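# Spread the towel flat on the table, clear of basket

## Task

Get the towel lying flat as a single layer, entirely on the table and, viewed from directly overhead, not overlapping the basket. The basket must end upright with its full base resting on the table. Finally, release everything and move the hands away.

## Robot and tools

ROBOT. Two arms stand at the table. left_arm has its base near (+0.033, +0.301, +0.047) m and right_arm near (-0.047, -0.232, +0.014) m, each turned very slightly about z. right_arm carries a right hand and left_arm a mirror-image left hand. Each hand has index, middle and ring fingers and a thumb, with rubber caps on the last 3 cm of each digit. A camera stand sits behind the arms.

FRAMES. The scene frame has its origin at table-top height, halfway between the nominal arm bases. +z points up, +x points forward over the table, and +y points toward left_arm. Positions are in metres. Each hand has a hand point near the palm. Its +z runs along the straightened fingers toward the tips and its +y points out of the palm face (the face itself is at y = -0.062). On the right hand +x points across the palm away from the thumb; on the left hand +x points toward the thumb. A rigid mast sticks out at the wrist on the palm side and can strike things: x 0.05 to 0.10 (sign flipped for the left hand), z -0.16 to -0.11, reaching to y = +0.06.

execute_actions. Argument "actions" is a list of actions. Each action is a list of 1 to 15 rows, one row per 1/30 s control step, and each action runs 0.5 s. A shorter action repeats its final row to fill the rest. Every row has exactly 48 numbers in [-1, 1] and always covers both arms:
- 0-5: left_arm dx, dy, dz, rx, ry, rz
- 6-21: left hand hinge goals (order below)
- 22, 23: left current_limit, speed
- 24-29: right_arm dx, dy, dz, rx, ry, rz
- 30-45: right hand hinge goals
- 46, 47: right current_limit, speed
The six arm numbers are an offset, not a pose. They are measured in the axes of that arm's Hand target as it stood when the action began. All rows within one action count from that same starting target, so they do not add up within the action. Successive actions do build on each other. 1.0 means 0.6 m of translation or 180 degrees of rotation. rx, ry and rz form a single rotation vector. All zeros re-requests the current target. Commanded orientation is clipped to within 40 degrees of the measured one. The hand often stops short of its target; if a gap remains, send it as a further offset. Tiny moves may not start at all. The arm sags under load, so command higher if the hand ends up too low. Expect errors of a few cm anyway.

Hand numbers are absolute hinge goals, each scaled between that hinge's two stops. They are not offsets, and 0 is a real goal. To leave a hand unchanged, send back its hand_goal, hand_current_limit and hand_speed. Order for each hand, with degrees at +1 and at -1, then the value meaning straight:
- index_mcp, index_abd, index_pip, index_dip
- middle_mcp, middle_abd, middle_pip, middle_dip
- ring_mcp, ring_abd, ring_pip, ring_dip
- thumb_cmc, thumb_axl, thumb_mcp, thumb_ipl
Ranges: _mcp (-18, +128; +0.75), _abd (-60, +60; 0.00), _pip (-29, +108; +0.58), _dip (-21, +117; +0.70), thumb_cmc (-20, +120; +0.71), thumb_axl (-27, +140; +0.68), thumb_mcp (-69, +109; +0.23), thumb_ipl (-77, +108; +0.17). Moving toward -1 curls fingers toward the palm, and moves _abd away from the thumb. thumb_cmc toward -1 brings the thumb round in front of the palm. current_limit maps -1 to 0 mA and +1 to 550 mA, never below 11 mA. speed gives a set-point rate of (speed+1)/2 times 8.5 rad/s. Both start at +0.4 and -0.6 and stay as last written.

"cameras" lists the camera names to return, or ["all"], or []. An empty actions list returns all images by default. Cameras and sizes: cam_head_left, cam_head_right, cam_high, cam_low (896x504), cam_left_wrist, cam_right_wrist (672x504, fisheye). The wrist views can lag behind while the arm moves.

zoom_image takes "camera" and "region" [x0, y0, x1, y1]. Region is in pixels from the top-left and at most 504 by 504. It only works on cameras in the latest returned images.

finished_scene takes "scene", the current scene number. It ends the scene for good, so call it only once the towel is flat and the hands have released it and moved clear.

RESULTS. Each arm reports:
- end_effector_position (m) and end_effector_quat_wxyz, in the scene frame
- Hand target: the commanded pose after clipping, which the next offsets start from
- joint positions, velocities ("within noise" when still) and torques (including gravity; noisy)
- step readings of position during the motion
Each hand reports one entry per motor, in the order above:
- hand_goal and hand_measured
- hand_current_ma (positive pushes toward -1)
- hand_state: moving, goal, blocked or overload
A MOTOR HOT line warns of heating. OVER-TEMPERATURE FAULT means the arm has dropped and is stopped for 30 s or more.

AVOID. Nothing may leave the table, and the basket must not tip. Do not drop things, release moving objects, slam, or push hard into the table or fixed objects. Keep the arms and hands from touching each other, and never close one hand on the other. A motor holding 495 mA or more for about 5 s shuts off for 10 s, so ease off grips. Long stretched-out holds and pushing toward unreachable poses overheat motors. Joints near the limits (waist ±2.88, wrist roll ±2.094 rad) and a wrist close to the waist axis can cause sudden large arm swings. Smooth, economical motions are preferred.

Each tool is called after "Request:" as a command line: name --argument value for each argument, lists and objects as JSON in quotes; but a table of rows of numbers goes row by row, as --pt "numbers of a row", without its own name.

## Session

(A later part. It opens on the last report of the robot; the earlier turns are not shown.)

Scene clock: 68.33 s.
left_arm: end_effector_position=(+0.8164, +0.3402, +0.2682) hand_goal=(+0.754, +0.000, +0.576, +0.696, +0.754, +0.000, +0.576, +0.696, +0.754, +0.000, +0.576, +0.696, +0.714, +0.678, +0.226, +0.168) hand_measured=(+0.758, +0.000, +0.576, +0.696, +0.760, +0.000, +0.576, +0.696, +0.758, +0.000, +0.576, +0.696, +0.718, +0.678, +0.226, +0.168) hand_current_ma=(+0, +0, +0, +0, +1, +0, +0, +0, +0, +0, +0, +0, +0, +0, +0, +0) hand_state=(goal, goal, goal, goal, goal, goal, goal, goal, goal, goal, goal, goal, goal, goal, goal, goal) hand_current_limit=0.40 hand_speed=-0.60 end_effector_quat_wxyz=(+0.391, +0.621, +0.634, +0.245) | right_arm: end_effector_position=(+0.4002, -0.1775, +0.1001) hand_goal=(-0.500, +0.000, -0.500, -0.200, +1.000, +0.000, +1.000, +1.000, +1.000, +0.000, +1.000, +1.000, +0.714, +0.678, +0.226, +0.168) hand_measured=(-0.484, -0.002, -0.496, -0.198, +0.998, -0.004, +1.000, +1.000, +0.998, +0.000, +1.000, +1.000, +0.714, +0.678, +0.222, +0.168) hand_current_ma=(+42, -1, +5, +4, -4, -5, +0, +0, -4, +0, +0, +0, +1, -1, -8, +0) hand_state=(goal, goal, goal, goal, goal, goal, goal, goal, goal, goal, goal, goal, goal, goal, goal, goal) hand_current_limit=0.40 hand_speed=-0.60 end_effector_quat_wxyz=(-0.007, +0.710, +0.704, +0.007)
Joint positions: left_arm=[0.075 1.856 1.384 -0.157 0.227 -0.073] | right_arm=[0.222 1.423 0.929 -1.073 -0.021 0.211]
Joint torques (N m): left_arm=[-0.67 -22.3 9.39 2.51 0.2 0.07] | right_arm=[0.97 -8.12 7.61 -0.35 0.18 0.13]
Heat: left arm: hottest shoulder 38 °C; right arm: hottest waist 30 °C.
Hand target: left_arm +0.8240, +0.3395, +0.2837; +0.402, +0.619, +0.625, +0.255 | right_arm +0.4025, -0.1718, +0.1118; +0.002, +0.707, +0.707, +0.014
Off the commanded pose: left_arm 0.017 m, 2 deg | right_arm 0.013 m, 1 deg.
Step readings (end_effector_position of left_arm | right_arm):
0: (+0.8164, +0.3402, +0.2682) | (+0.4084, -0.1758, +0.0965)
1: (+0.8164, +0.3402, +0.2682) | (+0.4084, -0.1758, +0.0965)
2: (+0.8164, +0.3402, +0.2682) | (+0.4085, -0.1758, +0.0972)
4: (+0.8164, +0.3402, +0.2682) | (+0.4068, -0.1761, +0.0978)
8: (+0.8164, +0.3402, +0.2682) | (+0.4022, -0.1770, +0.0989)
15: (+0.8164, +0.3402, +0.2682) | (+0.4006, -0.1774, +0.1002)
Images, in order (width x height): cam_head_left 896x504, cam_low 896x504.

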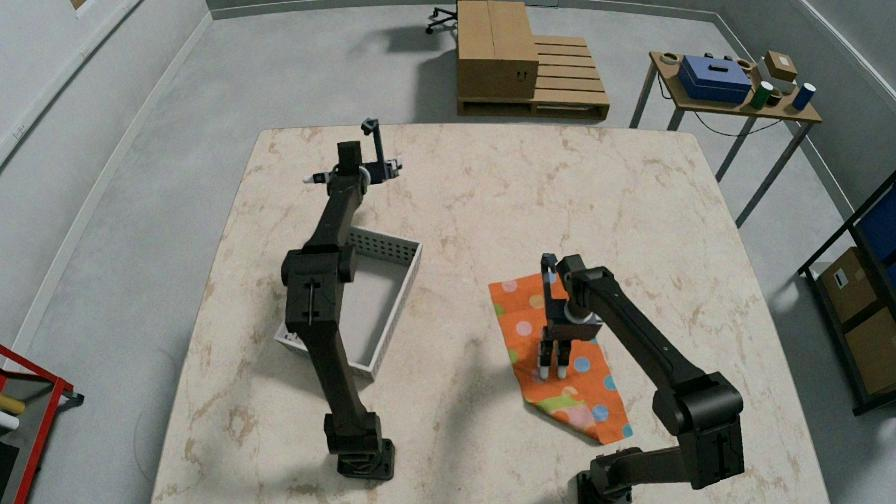

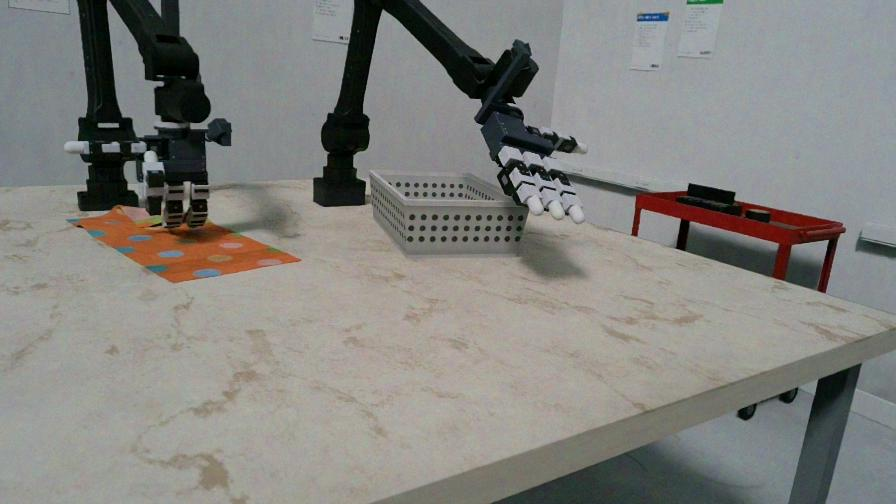

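Request:
execute_actions --actions '[[[0,0,0,0,0,0,0.754,0,0.576,0.696,0.754,0,0.576,0.696,0.754,0,0.576,0.696,0.714,0.678,0.226,0.168,0.4,-0.6,-0.015,-0.035,0,0,0,0,-0.5,0,-0.5,-0.2,1,0,1,1,1,0,1,1,0.714,0.678,0.226,0.168,0.4,-0.6]]]' --cameras '["cam_head_left","cam_low"]'

Request:
zoom_image --camera "cam_low" --region '[60, 160, 250, 270]'

Request:
zoom_image --camera "cam_head_left" --region '[490, 330, 650, 450]'

Scene clock: 69.70 s.
left_arm: end_effector_position=(+0.8164, +0.3402, +0.2682) hand_goal=(+0.754, +0.000, +0.576, +0.696, +0.754, +0.000, +0.576, +0.696, +0.754, +0.000, +0.576, +0.696, +0.714, +0.678, +0.226, +0.168) hand_measured=(+0.758, +0.000, +0.576, +0.696, +0.760, +0.000, +0.576, +0.696, +0.758, +0.000, +0.576, +0.696, +0.718, +0.678, +0.226, +0.168) hand_current_ma=(+0, +0, +0, +0, +1, +0, +0, +0, +0, +0, +0, +0, +0, +0, +0, +0) hand_state=(goal, goal, goal, goal, goal, goal, goal, goal, goal, goal, goal, goal, goal, goal, goal, goal) hand_current_limit=0.40 hand_speed=-0.60 end_effector_quat_wxyz=(+0.391, +0.621, +0.634, +0.245) | right_arm: end_effector_position=(+0.3841, -0.1808, +0.1065) hand_goal=(-0.500, +0.000, -0.500, -0.200, +1.000, +0.000, +1.000, +1.000, +1.000, +0.000, +1.000, +1.000, +0.714, +0.678, +0.226, +0.168) hand_measured=(-0.484, -0.002, -0.496, -0.198, +0.996, -0.004, +1.000, +1.000, +0.996, +0.000, +1.000, +1.000, +0.714, +0.678, +0.222, +0.168) hand_current_ma=(+42, -1, +5, +4, -6, -5, +0, +0, -6, +0, +0, +0, +1, -1, -8, +0) hand_state=(goal, goal, goal, goal, goal, goal, goal, goal, goal, goal, goal, goal, goal, goal, goal, goal) hand_current_limit=0.40 hand_speed=-0.60 end_effector_quat_wxyz=(-0.003, +0.710, +0.704, +0.014)
Joint positions: left_arm=[0.075 1.856 1.384 -0.157 0.227 -0.073] | right_arm=[0.222 1.363 0.884 -1.073 -0.021 0.211]
Joint torques (N m): left_arm=[-0.44 -22.01 9.28 2.44 0.21 0.07] | right_arm=[-0.32 -7.41 6.6 -0.32 0.18 -0.01]
Heat: left arm: hottest shoulder 38 °C; right arm: hottest waist 30 °C.
Hand target: left_arm +0.8240, +0.3395, +0.2837; +0.402, +0.619, +0.625, +0.255 | right_arm +0.3815, -0.1808, +0.1112; +0.002, +0.707, +0.707, +0.014
Off the commanded pose: left_arm 0.017 m, 2 deg | right_arm 0.005 m, 1 deg.
Step readings (end_effector_position of left_arm | right_arm):
0: (+0.8164, +0.3402, +0.2682) | (+0.4002, -0.1775, +0.1001)
1: (+0.8164, +0.3402, +0.2682) | (+0.4002, -0.1775, +0.1001)
2: (+0.8164, +0.3402, +0.2682) | (+0.3996, -0.1776, +0.1001)
4: (+0.8164, +0.3402, +0.2682) | (+0.3958, -0.1777, +0.1009)
8: (+0.8164, +0.3402, +0.2682) | (+0.3855, -0.1797, +0.1040)
15: (+0.8164, +0.3402, +0.2682) | (+0.3841, -0.1808, +0.1065)
Images, in order (width x height): cam_head_left 896x504, cam_low 896x504.

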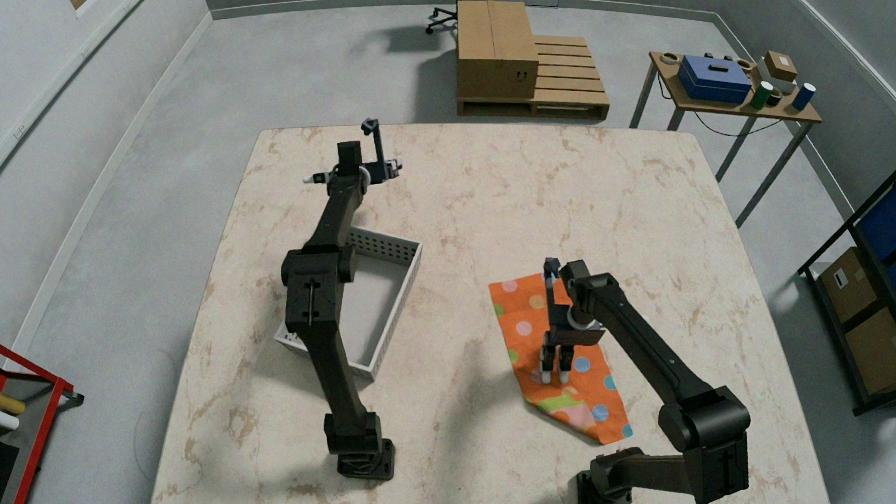

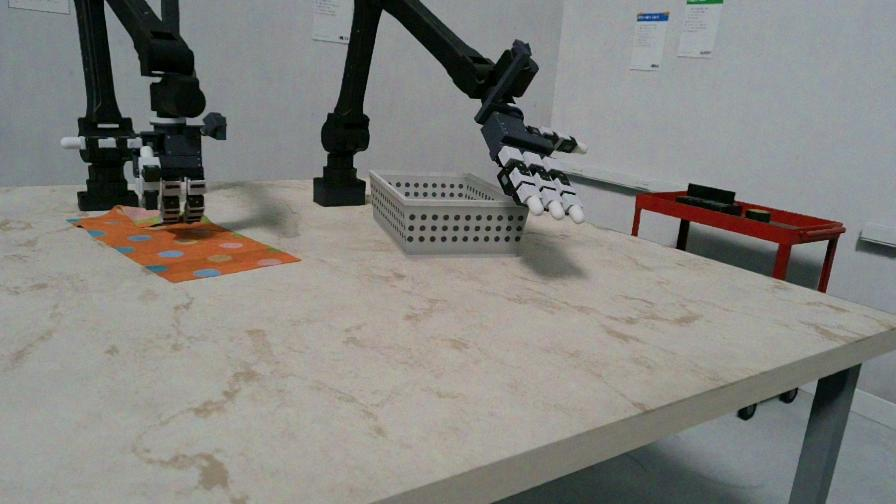

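Scaled by 2.653 from the camera's 896x504 image, which has a finer 1280x720 frame.

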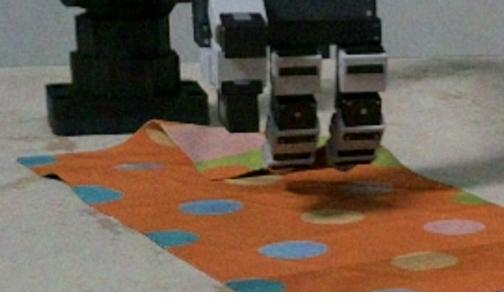

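Scaled by 3.150 from the camera's 896x504 image, which has a finer 1280x720 frame.

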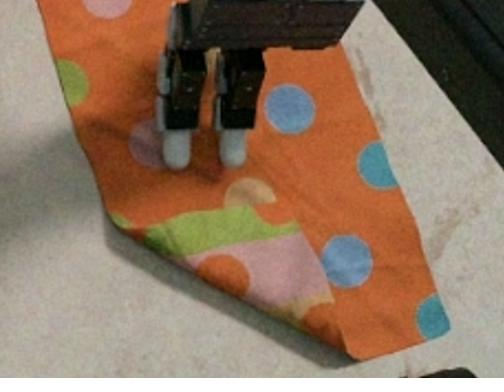

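Request:
execute_actions --actions '[[[0,0,0,0,0,0,0.754,0,0.576,0.696,0.754,0,0.576,0.696,0.754,0,0.576,0.696,0.714,0.678,0.226,0.168,0.4,-0.6,-0.01,-0.02,0.019,0,0,0,-0.5,0,-0.5,-0.2,1,0,1,1,1,0,1,1,0.714,0.678,0.226,0.168,0.4,-0.6]]]' --cameras '["cam_head_left","cam_low"]'

Request:
zoom_image --camera "cam_low" --region '[60, 160, 250, 270]'

Request:
zoom_image --camera "cam_head_left" --region '[490, 330, 650, 450]'

Scene clock: 70.90 s.
left_arm: end_effector_position=(+0.8164, +0.3402, +0.2682) hand_goal=(+0.754, +0.000, +0.576, +0.696, +0.754, +0.000, +0.576, +0.696, +0.754, +0.000, +0.576, +0.696, +0.714, +0.678, +0.226, +0.168) hand_measured=(+0.758, +0.000, +0.576, +0.696, +0.760, +0.000, +0.576, +0.696, +0.758, +0.000, +0.576, +0.696, +0.718, +0.678, +0.226, +0.168) hand_current_ma=(+0, +0, +0, +0, +1, +0, +0, +0, +0, +0, +0, +0, +0, +0, +0, +0) hand_state=(goal, goal, goal, goal, goal, goal, goal, goal, goal, goal, goal, goal, goal, goal, goal, goal) hand_current_limit=0.40 hand_speed=-0.60 end_effector_quat_wxyz=(+0.391, +0.621, +0.634, +0.245) | right_arm: end_effector_position=(+0.3645, -0.1841, +0.0915) hand_goal=(-0.500, +0.000, -0.500, -0.200, +1.000, +0.000, +1.000, +1.000, +1.000, +0.000, +1.000, +1.000, +0.714, +0.678, +0.226, +0.168) hand_measured=(-0.484, -0.002, -0.496, -0.198, +0.998, -0.002, +1.000, +1.000, +0.998, +0.000, +1.000, +1.000, +0.714, +0.678, +0.222, +0.168) hand_current_ma=(+42, -1, +5, +4, -4, -4, +0, +0, -3, +0, +0, +0, +1, -1, -8, +0) hand_state=(goal, goal, goal, goal, goal, goal, goal, goal, goal, goal, goal, goal, goal, goal, goal, goal) hand_current_limit=0.40 hand_speed=-0.60 end_effector_quat_wxyz=(-0.012, +0.707, +0.707, +0.001)
Joint positions: left_arm=[0.075 1.856 1.384 -0.157 0.227 -0.073] | right_arm=[0.222 1.348 0.832 -1.066 -0.021 0.202]
Joint torques (N m): left_arm=[-0.38 -21.83 9.37 2.56 0.23 0.08] | right_arm=[-0.91 -7 6.53 0.83 0.16 -0.09]
Heat: left arm: hottest shoulder 38 °C; right arm: hottest waist 30 °C.
Hand target: left_arm +0.8240, +0.3395, +0.2837; +0.402, +0.619, +0.625, +0.255 | right_arm +0.3698, -0.1866, +0.0994; +0.002, +0.707, +0.707, +0.014
Off the commanded pose: left_arm 0.017 m, 2 deg | right_arm 0.010 m, 2 deg.
Step readings (end_effector_position of left_arm | right_arm):
0: (+0.8164, +0.3402, +0.2682) | (+0.3841, -0.1808, +0.1065)
1: (+0.8164, +0.3402, +0.2682) | (+0.3841, -0.1808, +0.1065)
2: (+0.8164, +0.3402, +0.2682) | (+0.3838, -0.1808, +0.1060)
4: (+0.8164, +0.3402, +0.2682) | (+0.3785, -0.1813, +0.1027)
8: (+0.8164, +0.3402, +0.2682) | (+0.3651, -0.1835, +0.0924)
15: (+0.8164, +0.3402, +0.2682) | (+0.3645, -0.1841, +0.0915)
Images, in order (width x height): cam_head_left 896x504, cam_low 896x504.

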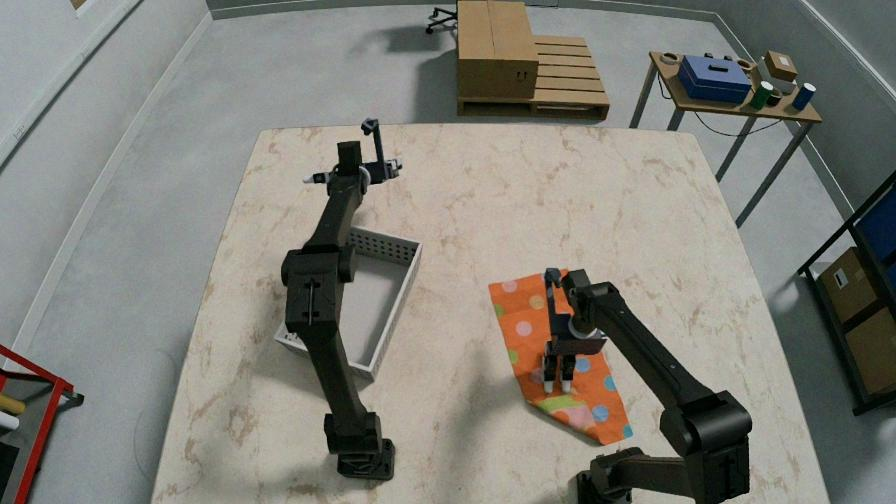

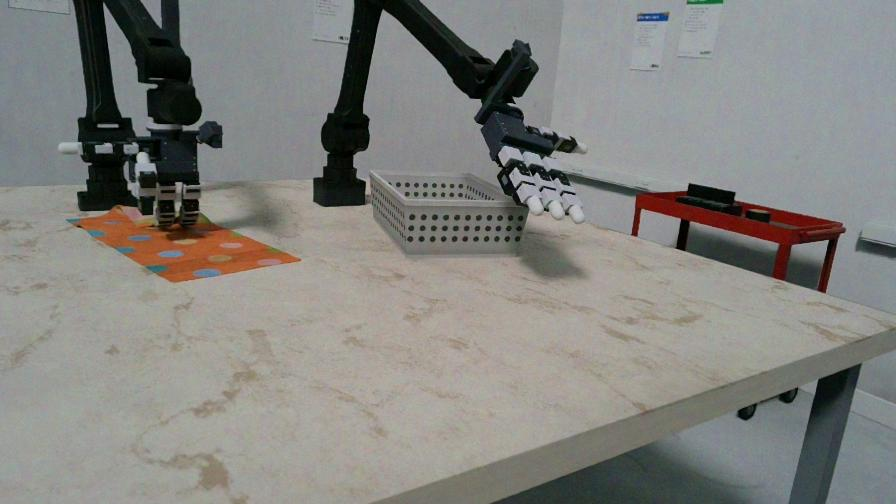

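Scaled by 2.653 from the camera's 896x504 image, which has a finer 1280x720 frame.

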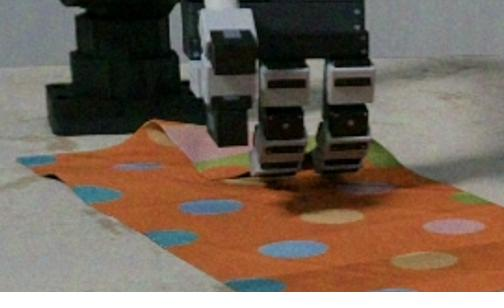

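Scaled by 3.150 from the camera's 896x504 image, which has a finer 1280x720 frame.

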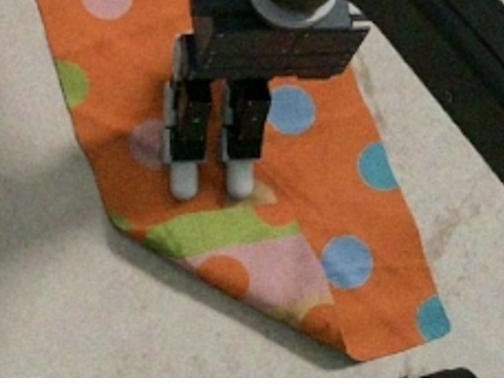

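Request:
execute_actions --actions '[[[0,0,0,0,0,0,0.754,0,0.576,0.696,0.754,0,0.576,0.696,0.754,0,0.576,0.696,0.714,0.678,0.226,0.168,0.4,-0.6,-0.005,-0.035,-0.003,0,0,0,-0.5,0,-0.5,-0.2,1,0,1,1,1,0,1,1,0.714,0.678,0.226,0.168,0.4,-0.6]]]' --cameras '["cam_head_left","cam_low","cam_high"]'

Request:
zoom_image --camera "cam_low" --region '[60, 160, 250, 270]'

Request:
zoom_image --camera "cam_head_left" --region '[490, 330, 650, 450]'

Request:
zoom_image --camera "cam_high" --region '[230, 170, 400, 270]'

Scene clock: 72.10 s.
left_arm: end_effector_position=(+0.8164, +0.3402, +0.2682) hand_goal=(+0.754, +0.000, +0.576, +0.696, +0.754, +0.000, +0.576, +0.696, +0.754, +0.000, +0.576, +0.696, +0.714, +0.678, +0.226, +0.168) hand_measured=(+0.758, +0.000, +0.576, +0.696, +0.760, +0.000, +0.576, +0.696, +0.758, +0.000, +0.576, +0.696, +0.718, +0.678, +0.226, +0.168) hand_current_ma=(+0, +0, +0, +0, +1, +0, +0, +0, +0, +0, +0, +0, +0, +0, +0, +0) hand_state=(goal, goal, goal, goal, goal, goal, goal, goal, goal, goal, goal, goal, goal, goal, goal, goal) hand_current_limit=0.40 hand_speed=-0.60 end_effector_quat_wxyz=(+0.391, +0.621, +0.634, +0.245) | right_arm: end_effector_position=(+0.3476, -0.1883, +0.0957) hand_goal=(-0.500, +0.000, -0.500, -0.200, +1.000, +0.000, +1.000, +1.000, +1.000, +0.000, +1.000, +1.000, +0.714, +0.678, +0.226, +0.168) hand_measured=(-0.484, -0.002, -0.496, -0.198, +0.996, -0.002, +1.000, +1.000, +0.996, +0.000, +1.000, +1.000, +0.714, +0.678, +0.222, +0.168) hand_current_ma=(+42, -1, +5, +4, -6, -4, +0, +0, -6, +0, +0, +0, +1, -1, -8, +0) hand_state=(goal, goal, goal, goal, goal, goal, goal, goal, goal, goal, goal, goal, goal, goal, goal, goal) hand_current_limit=0.40 hand_speed=-0.60 end_effector_quat_wxyz=(-0.007, +0.710, +0.704, +0.009)
Joint positions: left_arm=[0.075 1.856 1.384 -0.157 0.227 -0.073] | right_arm=[0.222 1.285 0.783 -1.062 -0.021 0.211]
Joint torques (N m): left_arm=[-0.56 -22.07 9.39 2.54 0.23 0.06] | right_arm=[-0.67 -6.24 6.58 0.24 0.15 -0.07]
Heat: left arm: hottest shoulder 38 °C; right arm: hottest waist 30 °C.
Hand target: left_arm +0.8240, +0.3395, +0.2837; +0.402, +0.619, +0.625, +0.255 | right_arm +0.3487, -0.1897, +0.1007; +0.002, +0.707, +0.707, +0.014
Off the commanded pose: left_arm 0.017 m, 2 deg | right_arm 0.005 m, 1 deg.
Step readings (end_effector_position of left_arm | right_arm):
0: (+0.8164, +0.3402, +0.2682) | (+0.3645, -0.1841, +0.0915)
1: (+0.8164, +0.3402, +0.2682) | (+0.3646, -0.1841, +0.0921)
2: (+0.8164, +0.3402, +0.2682) | (+0.3637, -0.1842, +0.0916)
4: (+0.8164, +0.3402, +0.2682) | (+0.3606, -0.1854, +0.0930)
8: (+0.8164, +0.3402, +0.2682) | (+0.3499, -0.1878, +0.0954)
15: (+0.8164, +0.3402, +0.2682) | (+0.3476, -0.1883, +0.0957)
Images, in order (width x height): cam_head_left 896x504, cam_high 896x504, cam_low 896x504.

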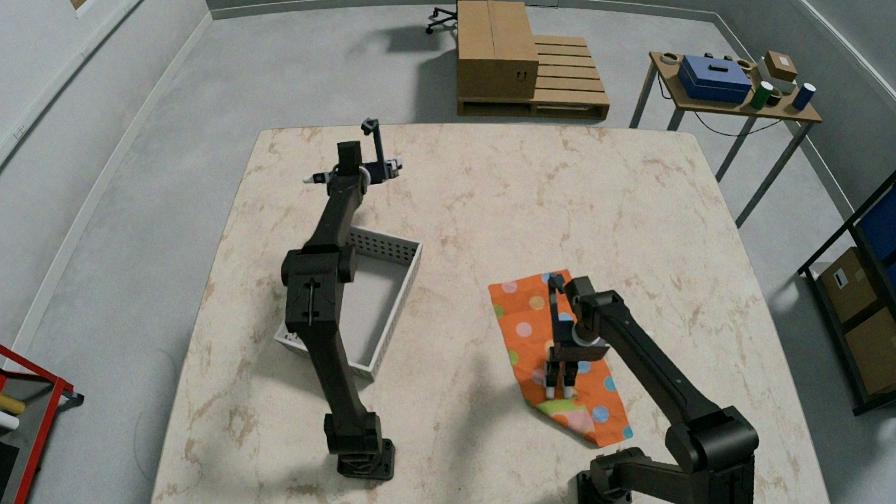

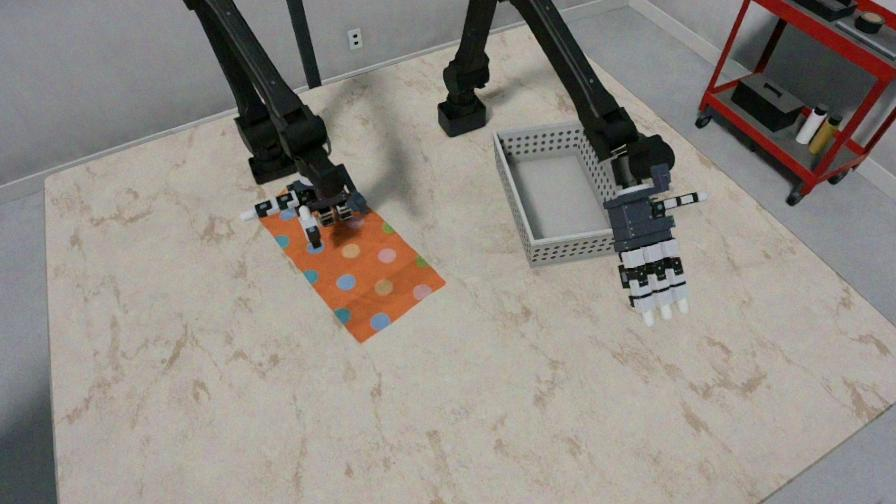

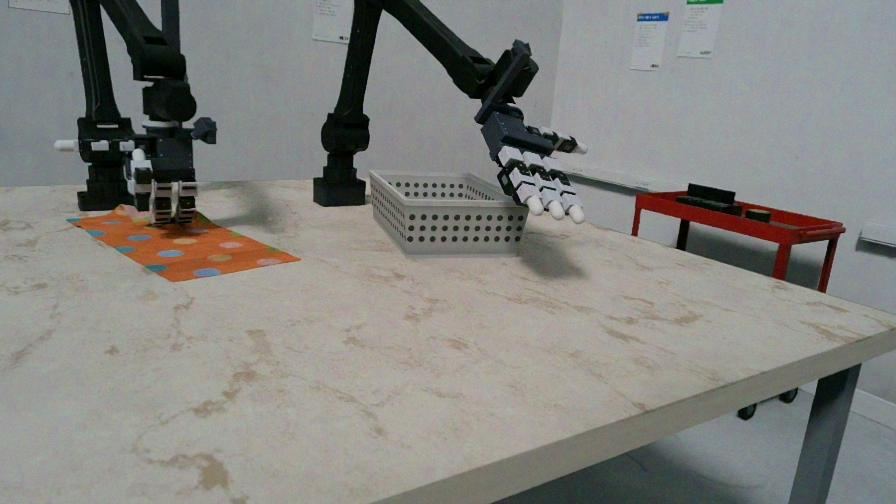

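Scaled by 2.653 from the camera's 896x504 image, which has a finer 1280x720 frame.

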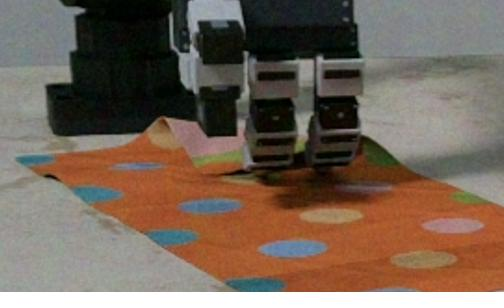

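Scaled by 3.150 from the camera's 896x504 image, which has a finer 1280x720 frame.

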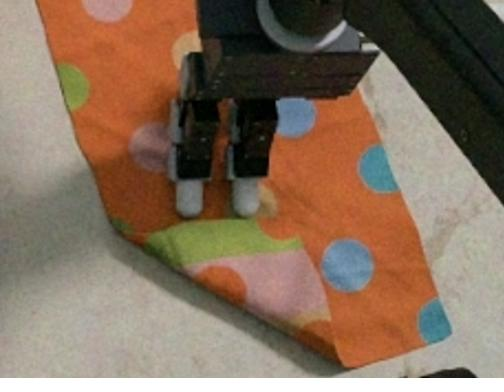

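Scaled by 2.965 from the camera's 896x504 image, which has a finer 1280x720 frame.

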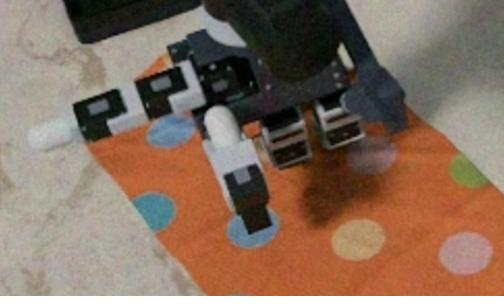

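Request:
execute_actions --actions '[[[0,0,0,0,0,0,0.754,0,0.576,0.696,0.754,0,0.576,0.696,0.754,0,0.576,0.696,0.714,0.678,0.226,0.168,0.4,-0.6,0,-0.033,0.003,0,0,0,-0.5,0,-0.5,-0.2,1,0,1,1,1,0,1,1,0.714,0.678,0.226,0.168,0.4,-0.6]]]' --cameras '["cam_head_left","cam_head_right","cam_low","cam_high"]'

Request:
zoom_image --camera "cam_low" --region '[60, 160, 250, 270]'

Request:
zoom_image --camera "cam_head_left" --region '[490, 330, 650, 450]'

Request:
zoom_image --camera "cam_head_right" --region '[490, 330, 650, 450]'

Scene clock: 73.40 s.
left_arm: end_effector_position=(+0.8164, +0.3402, +0.2682) hand_goal=(+0.754, +0.000, +0.576, +0.696, +0.754, +0.000, +0.576, +0.696, +0.754, +0.000, +0.576, +0.696, +0.714, +0.678, +0.226, +0.168) hand_measured=(+0.758, +0.000, +0.576, +0.696, +0.760, +0.000, +0.576, +0.696, +0.758, +0.000, +0.576, +0.696, +0.718, +0.678, +0.226, +0.168) hand_current_ma=(+0, +0, +0, +0, +1, +0, +0, +0, +0, +0, +0, +0, +0, +0, +0, +0) hand_state=(goal, goal, goal, goal, goal, goal, goal, goal, goal, goal, goal, goal, goal, goal, goal, goal) hand_current_limit=0.40 hand_speed=-0.60 end_effector_quat_wxyz=(+0.391, +0.621, +0.634, +0.245) | right_arm: end_effector_position=(+0.3295, -0.1920, +0.0943) hand_goal=(-0.500, +0.000, -0.500, -0.200, +1.000, +0.000, +1.000, +1.000, +1.000, +0.000, +1.000, +1.000, +0.714, +0.678, +0.226, +0.168) hand_measured=(-0.484, -0.002, -0.496, -0.198, +0.996, -0.002, +1.000, +1.000, +0.996, +0.000, +1.000, +1.000, +0.716, +0.678, +0.222, +0.168) hand_current_ma=(+42, -1, +5, +4, -7, -4, +0, +0, -6, +0, +0, +0, +1, -1, -8, +0) hand_state=(goal, goal, goal, goal, goal, goal, goal, goal, goal, goal, goal, goal, goal, goal, goal, goal) hand_current_limit=0.40 hand_speed=-0.60 end_effector_quat_wxyz=(-0.006, +0.710, +0.704, +0.010)
Joint positions: left_arm=[0.075 1.856 1.384 -0.157 0.227 -0.073] | right_arm=[0.222 1.233 0.734 -1.062 -0.021 0.211]
Joint torques (N m): left_arm=[-0.56 -22.07 9.33 2.48 0.22 0.06] | right_arm=[0.62 -5.6 6.57 0.16 0.17 0.07]
Heat: left arm: hottest shoulder 38 °C; right arm: hottest waist 30 °C.
Hand target: left_arm +0.8240, +0.3395, +0.2837; +0.402, +0.619, +0.625, +0.255 | right_arm +0.3290, -0.1897, +0.0984; +0.002, +0.707, +0.707, +0.014
Off the commanded pose: left_arm 0.017 m, 2 deg | right_arm 0.005 m, 1 deg.
Step readings (end_effector_position of left_arm | right_arm):
0: (+0.8164, +0.3402, +0.2682) | (+0.3476, -0.1883, +0.0957)
1: (+0.8164, +0.3402, +0.2682) | (+0.3476, -0.1883, +0.0957)
2: (+0.8164, +0.3402, +0.2682) | (+0.3464, -0.1885, +0.0950)
4: (+0.8164, +0.3402, +0.2682) | (+0.3414, -0.1888, +0.0938)
8: (+0.8164, +0.3402, +0.2682) | (+0.3317, -0.1916, +0.0941)
15: (+0.8164, +0.3402, +0.2682) | (+0.3295, -0.1920, +0.0943)
Images, in order (width x height): cam_head_left 896x504, cam_head_right 896x504, cam_high 896x504, cam_low 896x504.

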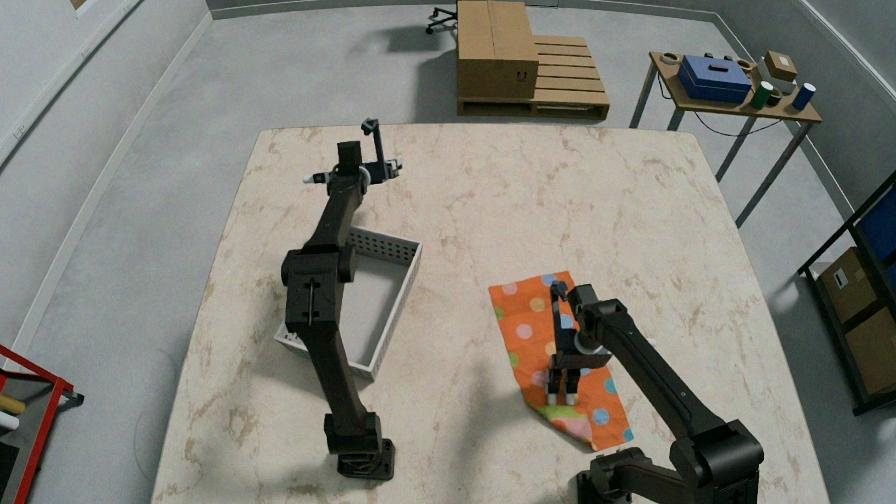

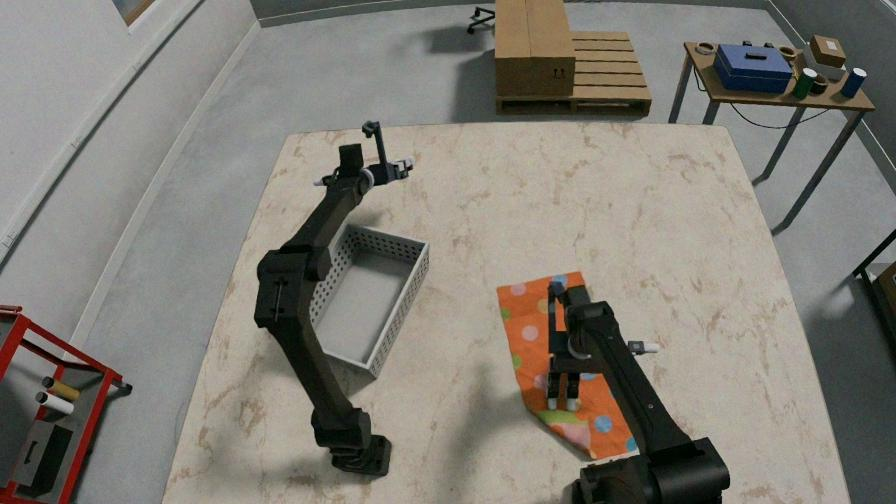

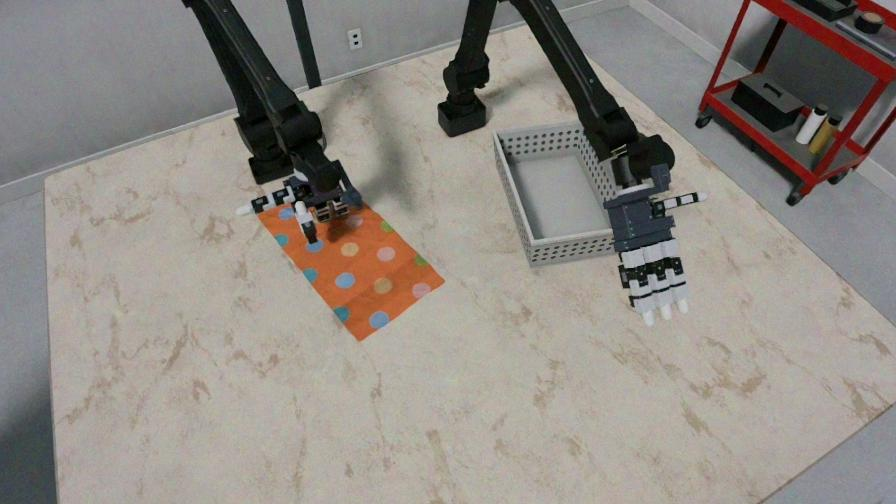

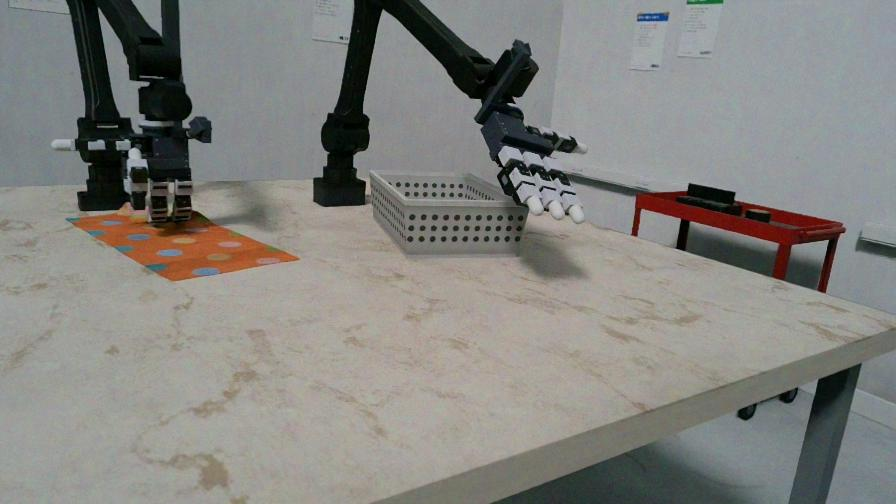

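Scaled by 2.653 from the camera's 896x504 image, which has a finer 1280x720 frame.

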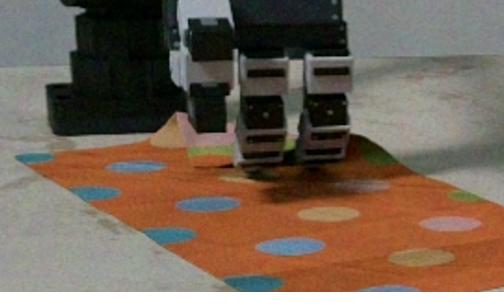

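Scaled by 3.150 from the camera's 896x504 image, which has a finer 1280x720 frame.

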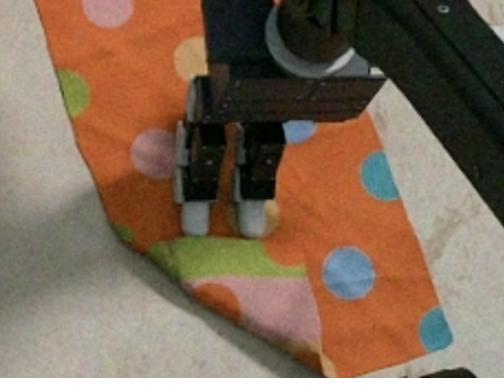

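Scaled by 3.150 from the camera's 896x504 image, which has a finer 1280x720 frame.

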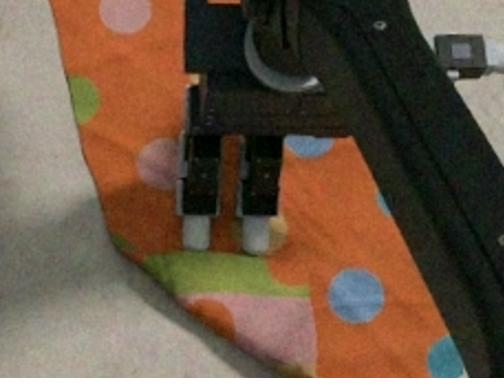

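Request:
execute_actions --actions '[[[0,0,0,0,0,0,0.754,0,0.576,0.696,0.754,0,0.576,0.696,0.754,0,0.576,0.696,0.714,0.678,0.226,0.168,0.4,-0.6,0.01,-0.033,0,0,0,0,-0.5,0,-0.5,-0.2,1,0,1,1,1,0,1,1,0.714,0.678,0.226,0.168,0.4,-0.6]],[[0,0,0,0,0,0,0.754,0,0.576,0.696,0.754,0,0.576,0.696,0.754,0,0.576,0.696,0.714,0.678,0.226,0.168,0.4,-0.6,0.015,-0.033,0,0,0,0,-0.5,0,-0.5,-0.2,1,0,1,1,1,0,1,1,0.714,0.678,0.226,0.168,0.4,-0.6]]]' --cameras '["cam_head_left","cam_head_right","cam_low","cam_high"]'

Request:
zoom_image --camera "cam_low" --region '[60, 160, 250, 270]'

Request:
zoom_image --camera "cam_head_left" --region '[490, 340, 650, 460]'

Request:
zoom_image --camera "cam_head_right" --region '[490, 340, 650, 460]'

Scene clock: 75.63 s.
left_arm: end_effector_position=(+0.8164, +0.3402, +0.2682) hand_goal=(+0.754, +0.000, +0.576, +0.696, +0.754, +0.000, +0.576, +0.696, +0.754, +0.000, +0.576, +0.696, +0.714, +0.678, +0.226, +0.168) hand_measured=(+0.758, +0.000, +0.576, +0.696, +0.760, +0.000, +0.576, +0.696, +0.758, +0.000, +0.576, +0.696, +0.718, +0.678, +0.226, +0.168) hand_current_ma=(+0, +0, +0, +0, +1, +0, +0, +0, +0, +0, +0, +0, +0, +0, +0, +0) hand_state=(goal, goal, goal, goal, goal, goal, goal, goal, goal, goal, goal, goal, goal, goal, goal, goal) hand_current_limit=0.40 hand_speed=-0.60 end_effector_quat_wxyz=(+0.391, +0.621, +0.634, +0.245) | right_arm: end_effector_position=(+0.2934, -0.1761, +0.0957) hand_goal=(-0.500, +0.000, -0.500, -0.200, +1.000, +0.000, +1.000, +1.000, +1.000, +0.000, +1.000, +1.000, +0.714, +0.678, +0.226, +0.168) hand_measured=(-0.484, -0.002, -0.496, -0.198, +0.996, +0.000, +1.000, +1.000, +0.998, +0.000, +1.000, +1.000, +0.716, +0.678, +0.222, +0.168) hand_current_ma=(+42, -1, +5, +4, -6, +1, +0, +0, -4, +0, +0, +0, +1, -1, -8, +0) hand_state=(goal, goal, goal, goal, goal, goal, goal, goal, goal, goal, goal, goal, goal, goal, goal, goal) hand_current_limit=0.40 hand_speed=-0.60 end_effector_quat_wxyz=(-0.002, +0.708, +0.706, +0.015)
Joint positions: left_arm=[0.075 1.856 1.384 -0.157 0.227 -0.073] | right_arm=[0.308 1.129 0.656 -1.074 -0.017 0.291]
Joint torques (N m): left_arm=[-0.32 -22.01 9.4 2.51 0.21 0.07] | right_arm=[0.85 -4.13 6.53 -0.38 0.13 0.14]
Heat: left arm: hottest shoulder 38 °C; right arm: hottest waist 30 °C.
Hand target: left_arm +0.8240, +0.3395, +0.2837; +0.402, +0.619, +0.625, +0.255 | right_arm +0.2894, -0.1747, +0.0978; +0.002, +0.707, +0.707, +0.014
Off the commanded pose: left_arm 0.017 m, 2 deg | right_arm 0.005 m, 0 deg.
Step readings (end_effector_position of left_arm | right_arm):
0: (+0.8164, +0.3402, +0.2682) | (+0.3295, -0.1920, +0.0943)
1: (+0.8164, +0.3402, +0.2682) | (+0.3295, -0.1920, +0.0943)
2: (+0.8164, +0.3402, +0.2682) | (+0.3289, -0.1921, +0.0942)
4: (+0.8164, +0.3402, +0.2682) | (+0.3248, -0.1913, +0.0946)
8: (+0.8164, +0.3402, +0.2682) | (+0.3157, -0.1862, +0.0956)
15: (+0.8164, +0.3402, +0.2682) | (+0.3133, -0.1814, +0.0962)
16: (+0.8164, +0.3402, +0.2682) | (+0.3133, -0.1815, +0.0962)
17: (+0.8164, +0.3402, +0.2682) | (+0.3121, -0.1826, +0.0955)
19: (+0.8164, +0.3402, +0.2682) | (+0.3091, -0.1841, +0.0966)
23: (+0.8164, +0.3402, +0.2682) | (+0.2984, -0.1765, +0.0969)
30: (+0.8164, +0.3402, +0.2682) | (+0.2943, -0.1718, +0.0965)
Images, in order (width x height): cam_head_left 896x504, cam_head_right 896x504, cam_high 896x504, cam_low 896x504.

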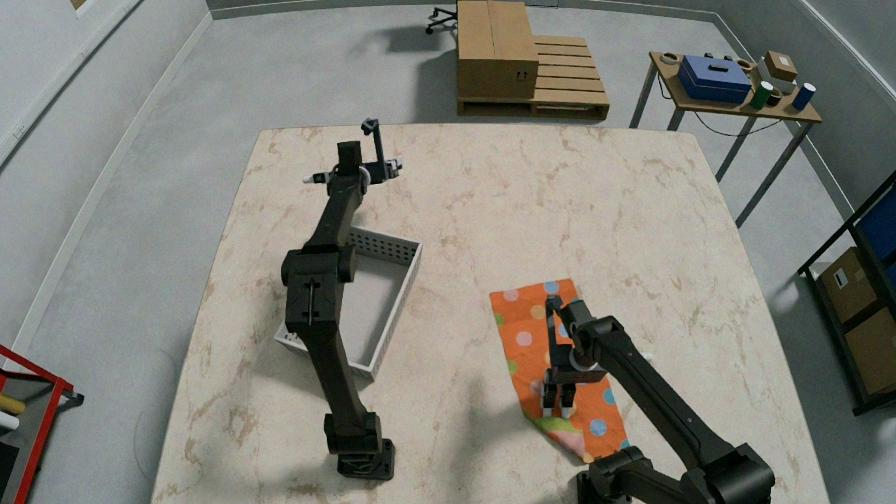

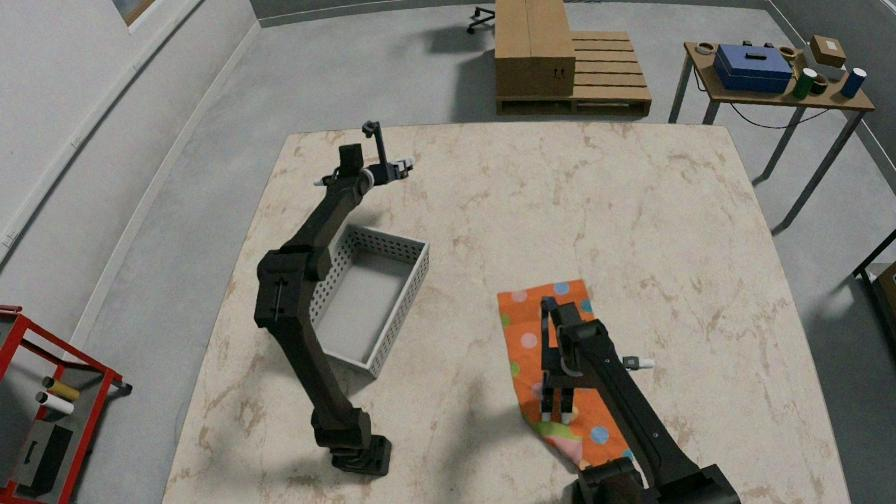

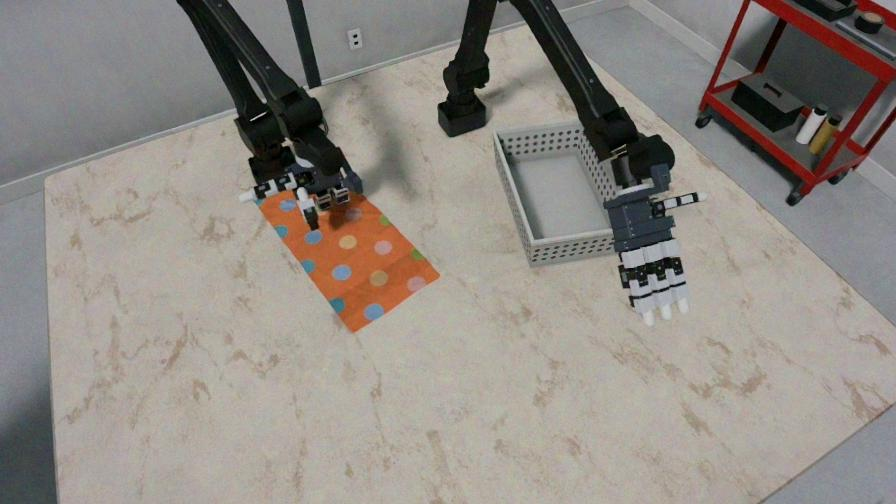

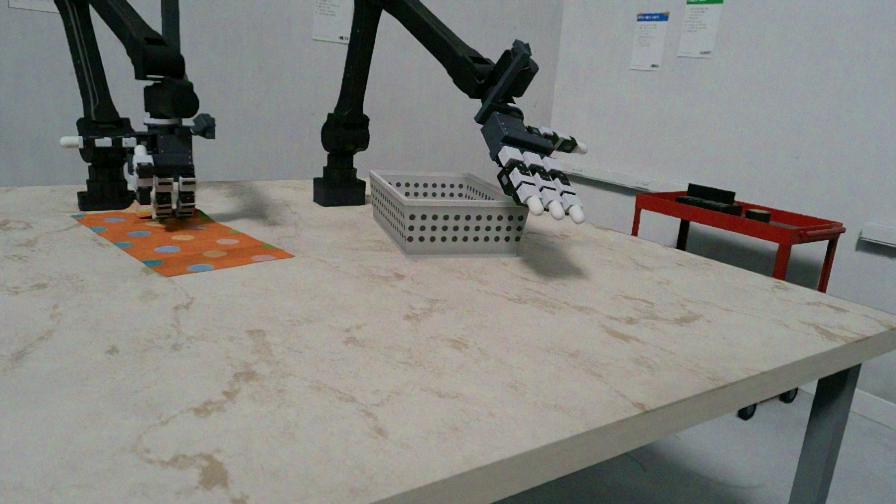

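Scaled by 2.653 from the camera's 896x504 image, which has a finer 1280x720 frame.

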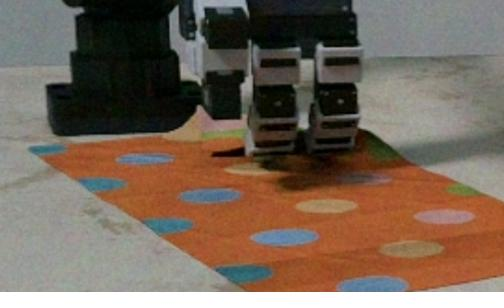

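Scaled by 3.150 from the camera's 896x504 image, which has a finer 1280x720 frame.

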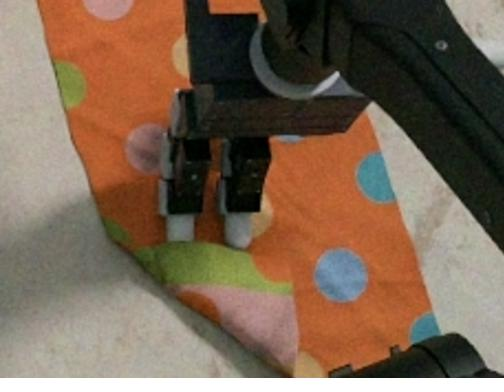

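Scaled by 3.150 from the camera's 896x504 image, which has a finer 1280x720 frame.

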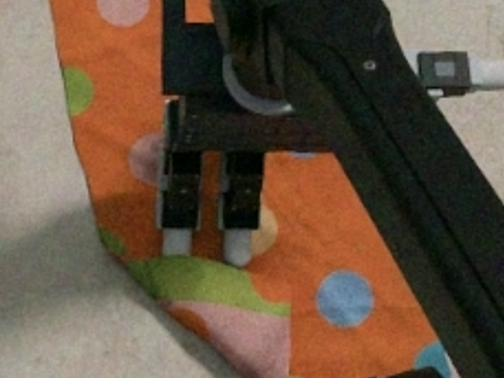

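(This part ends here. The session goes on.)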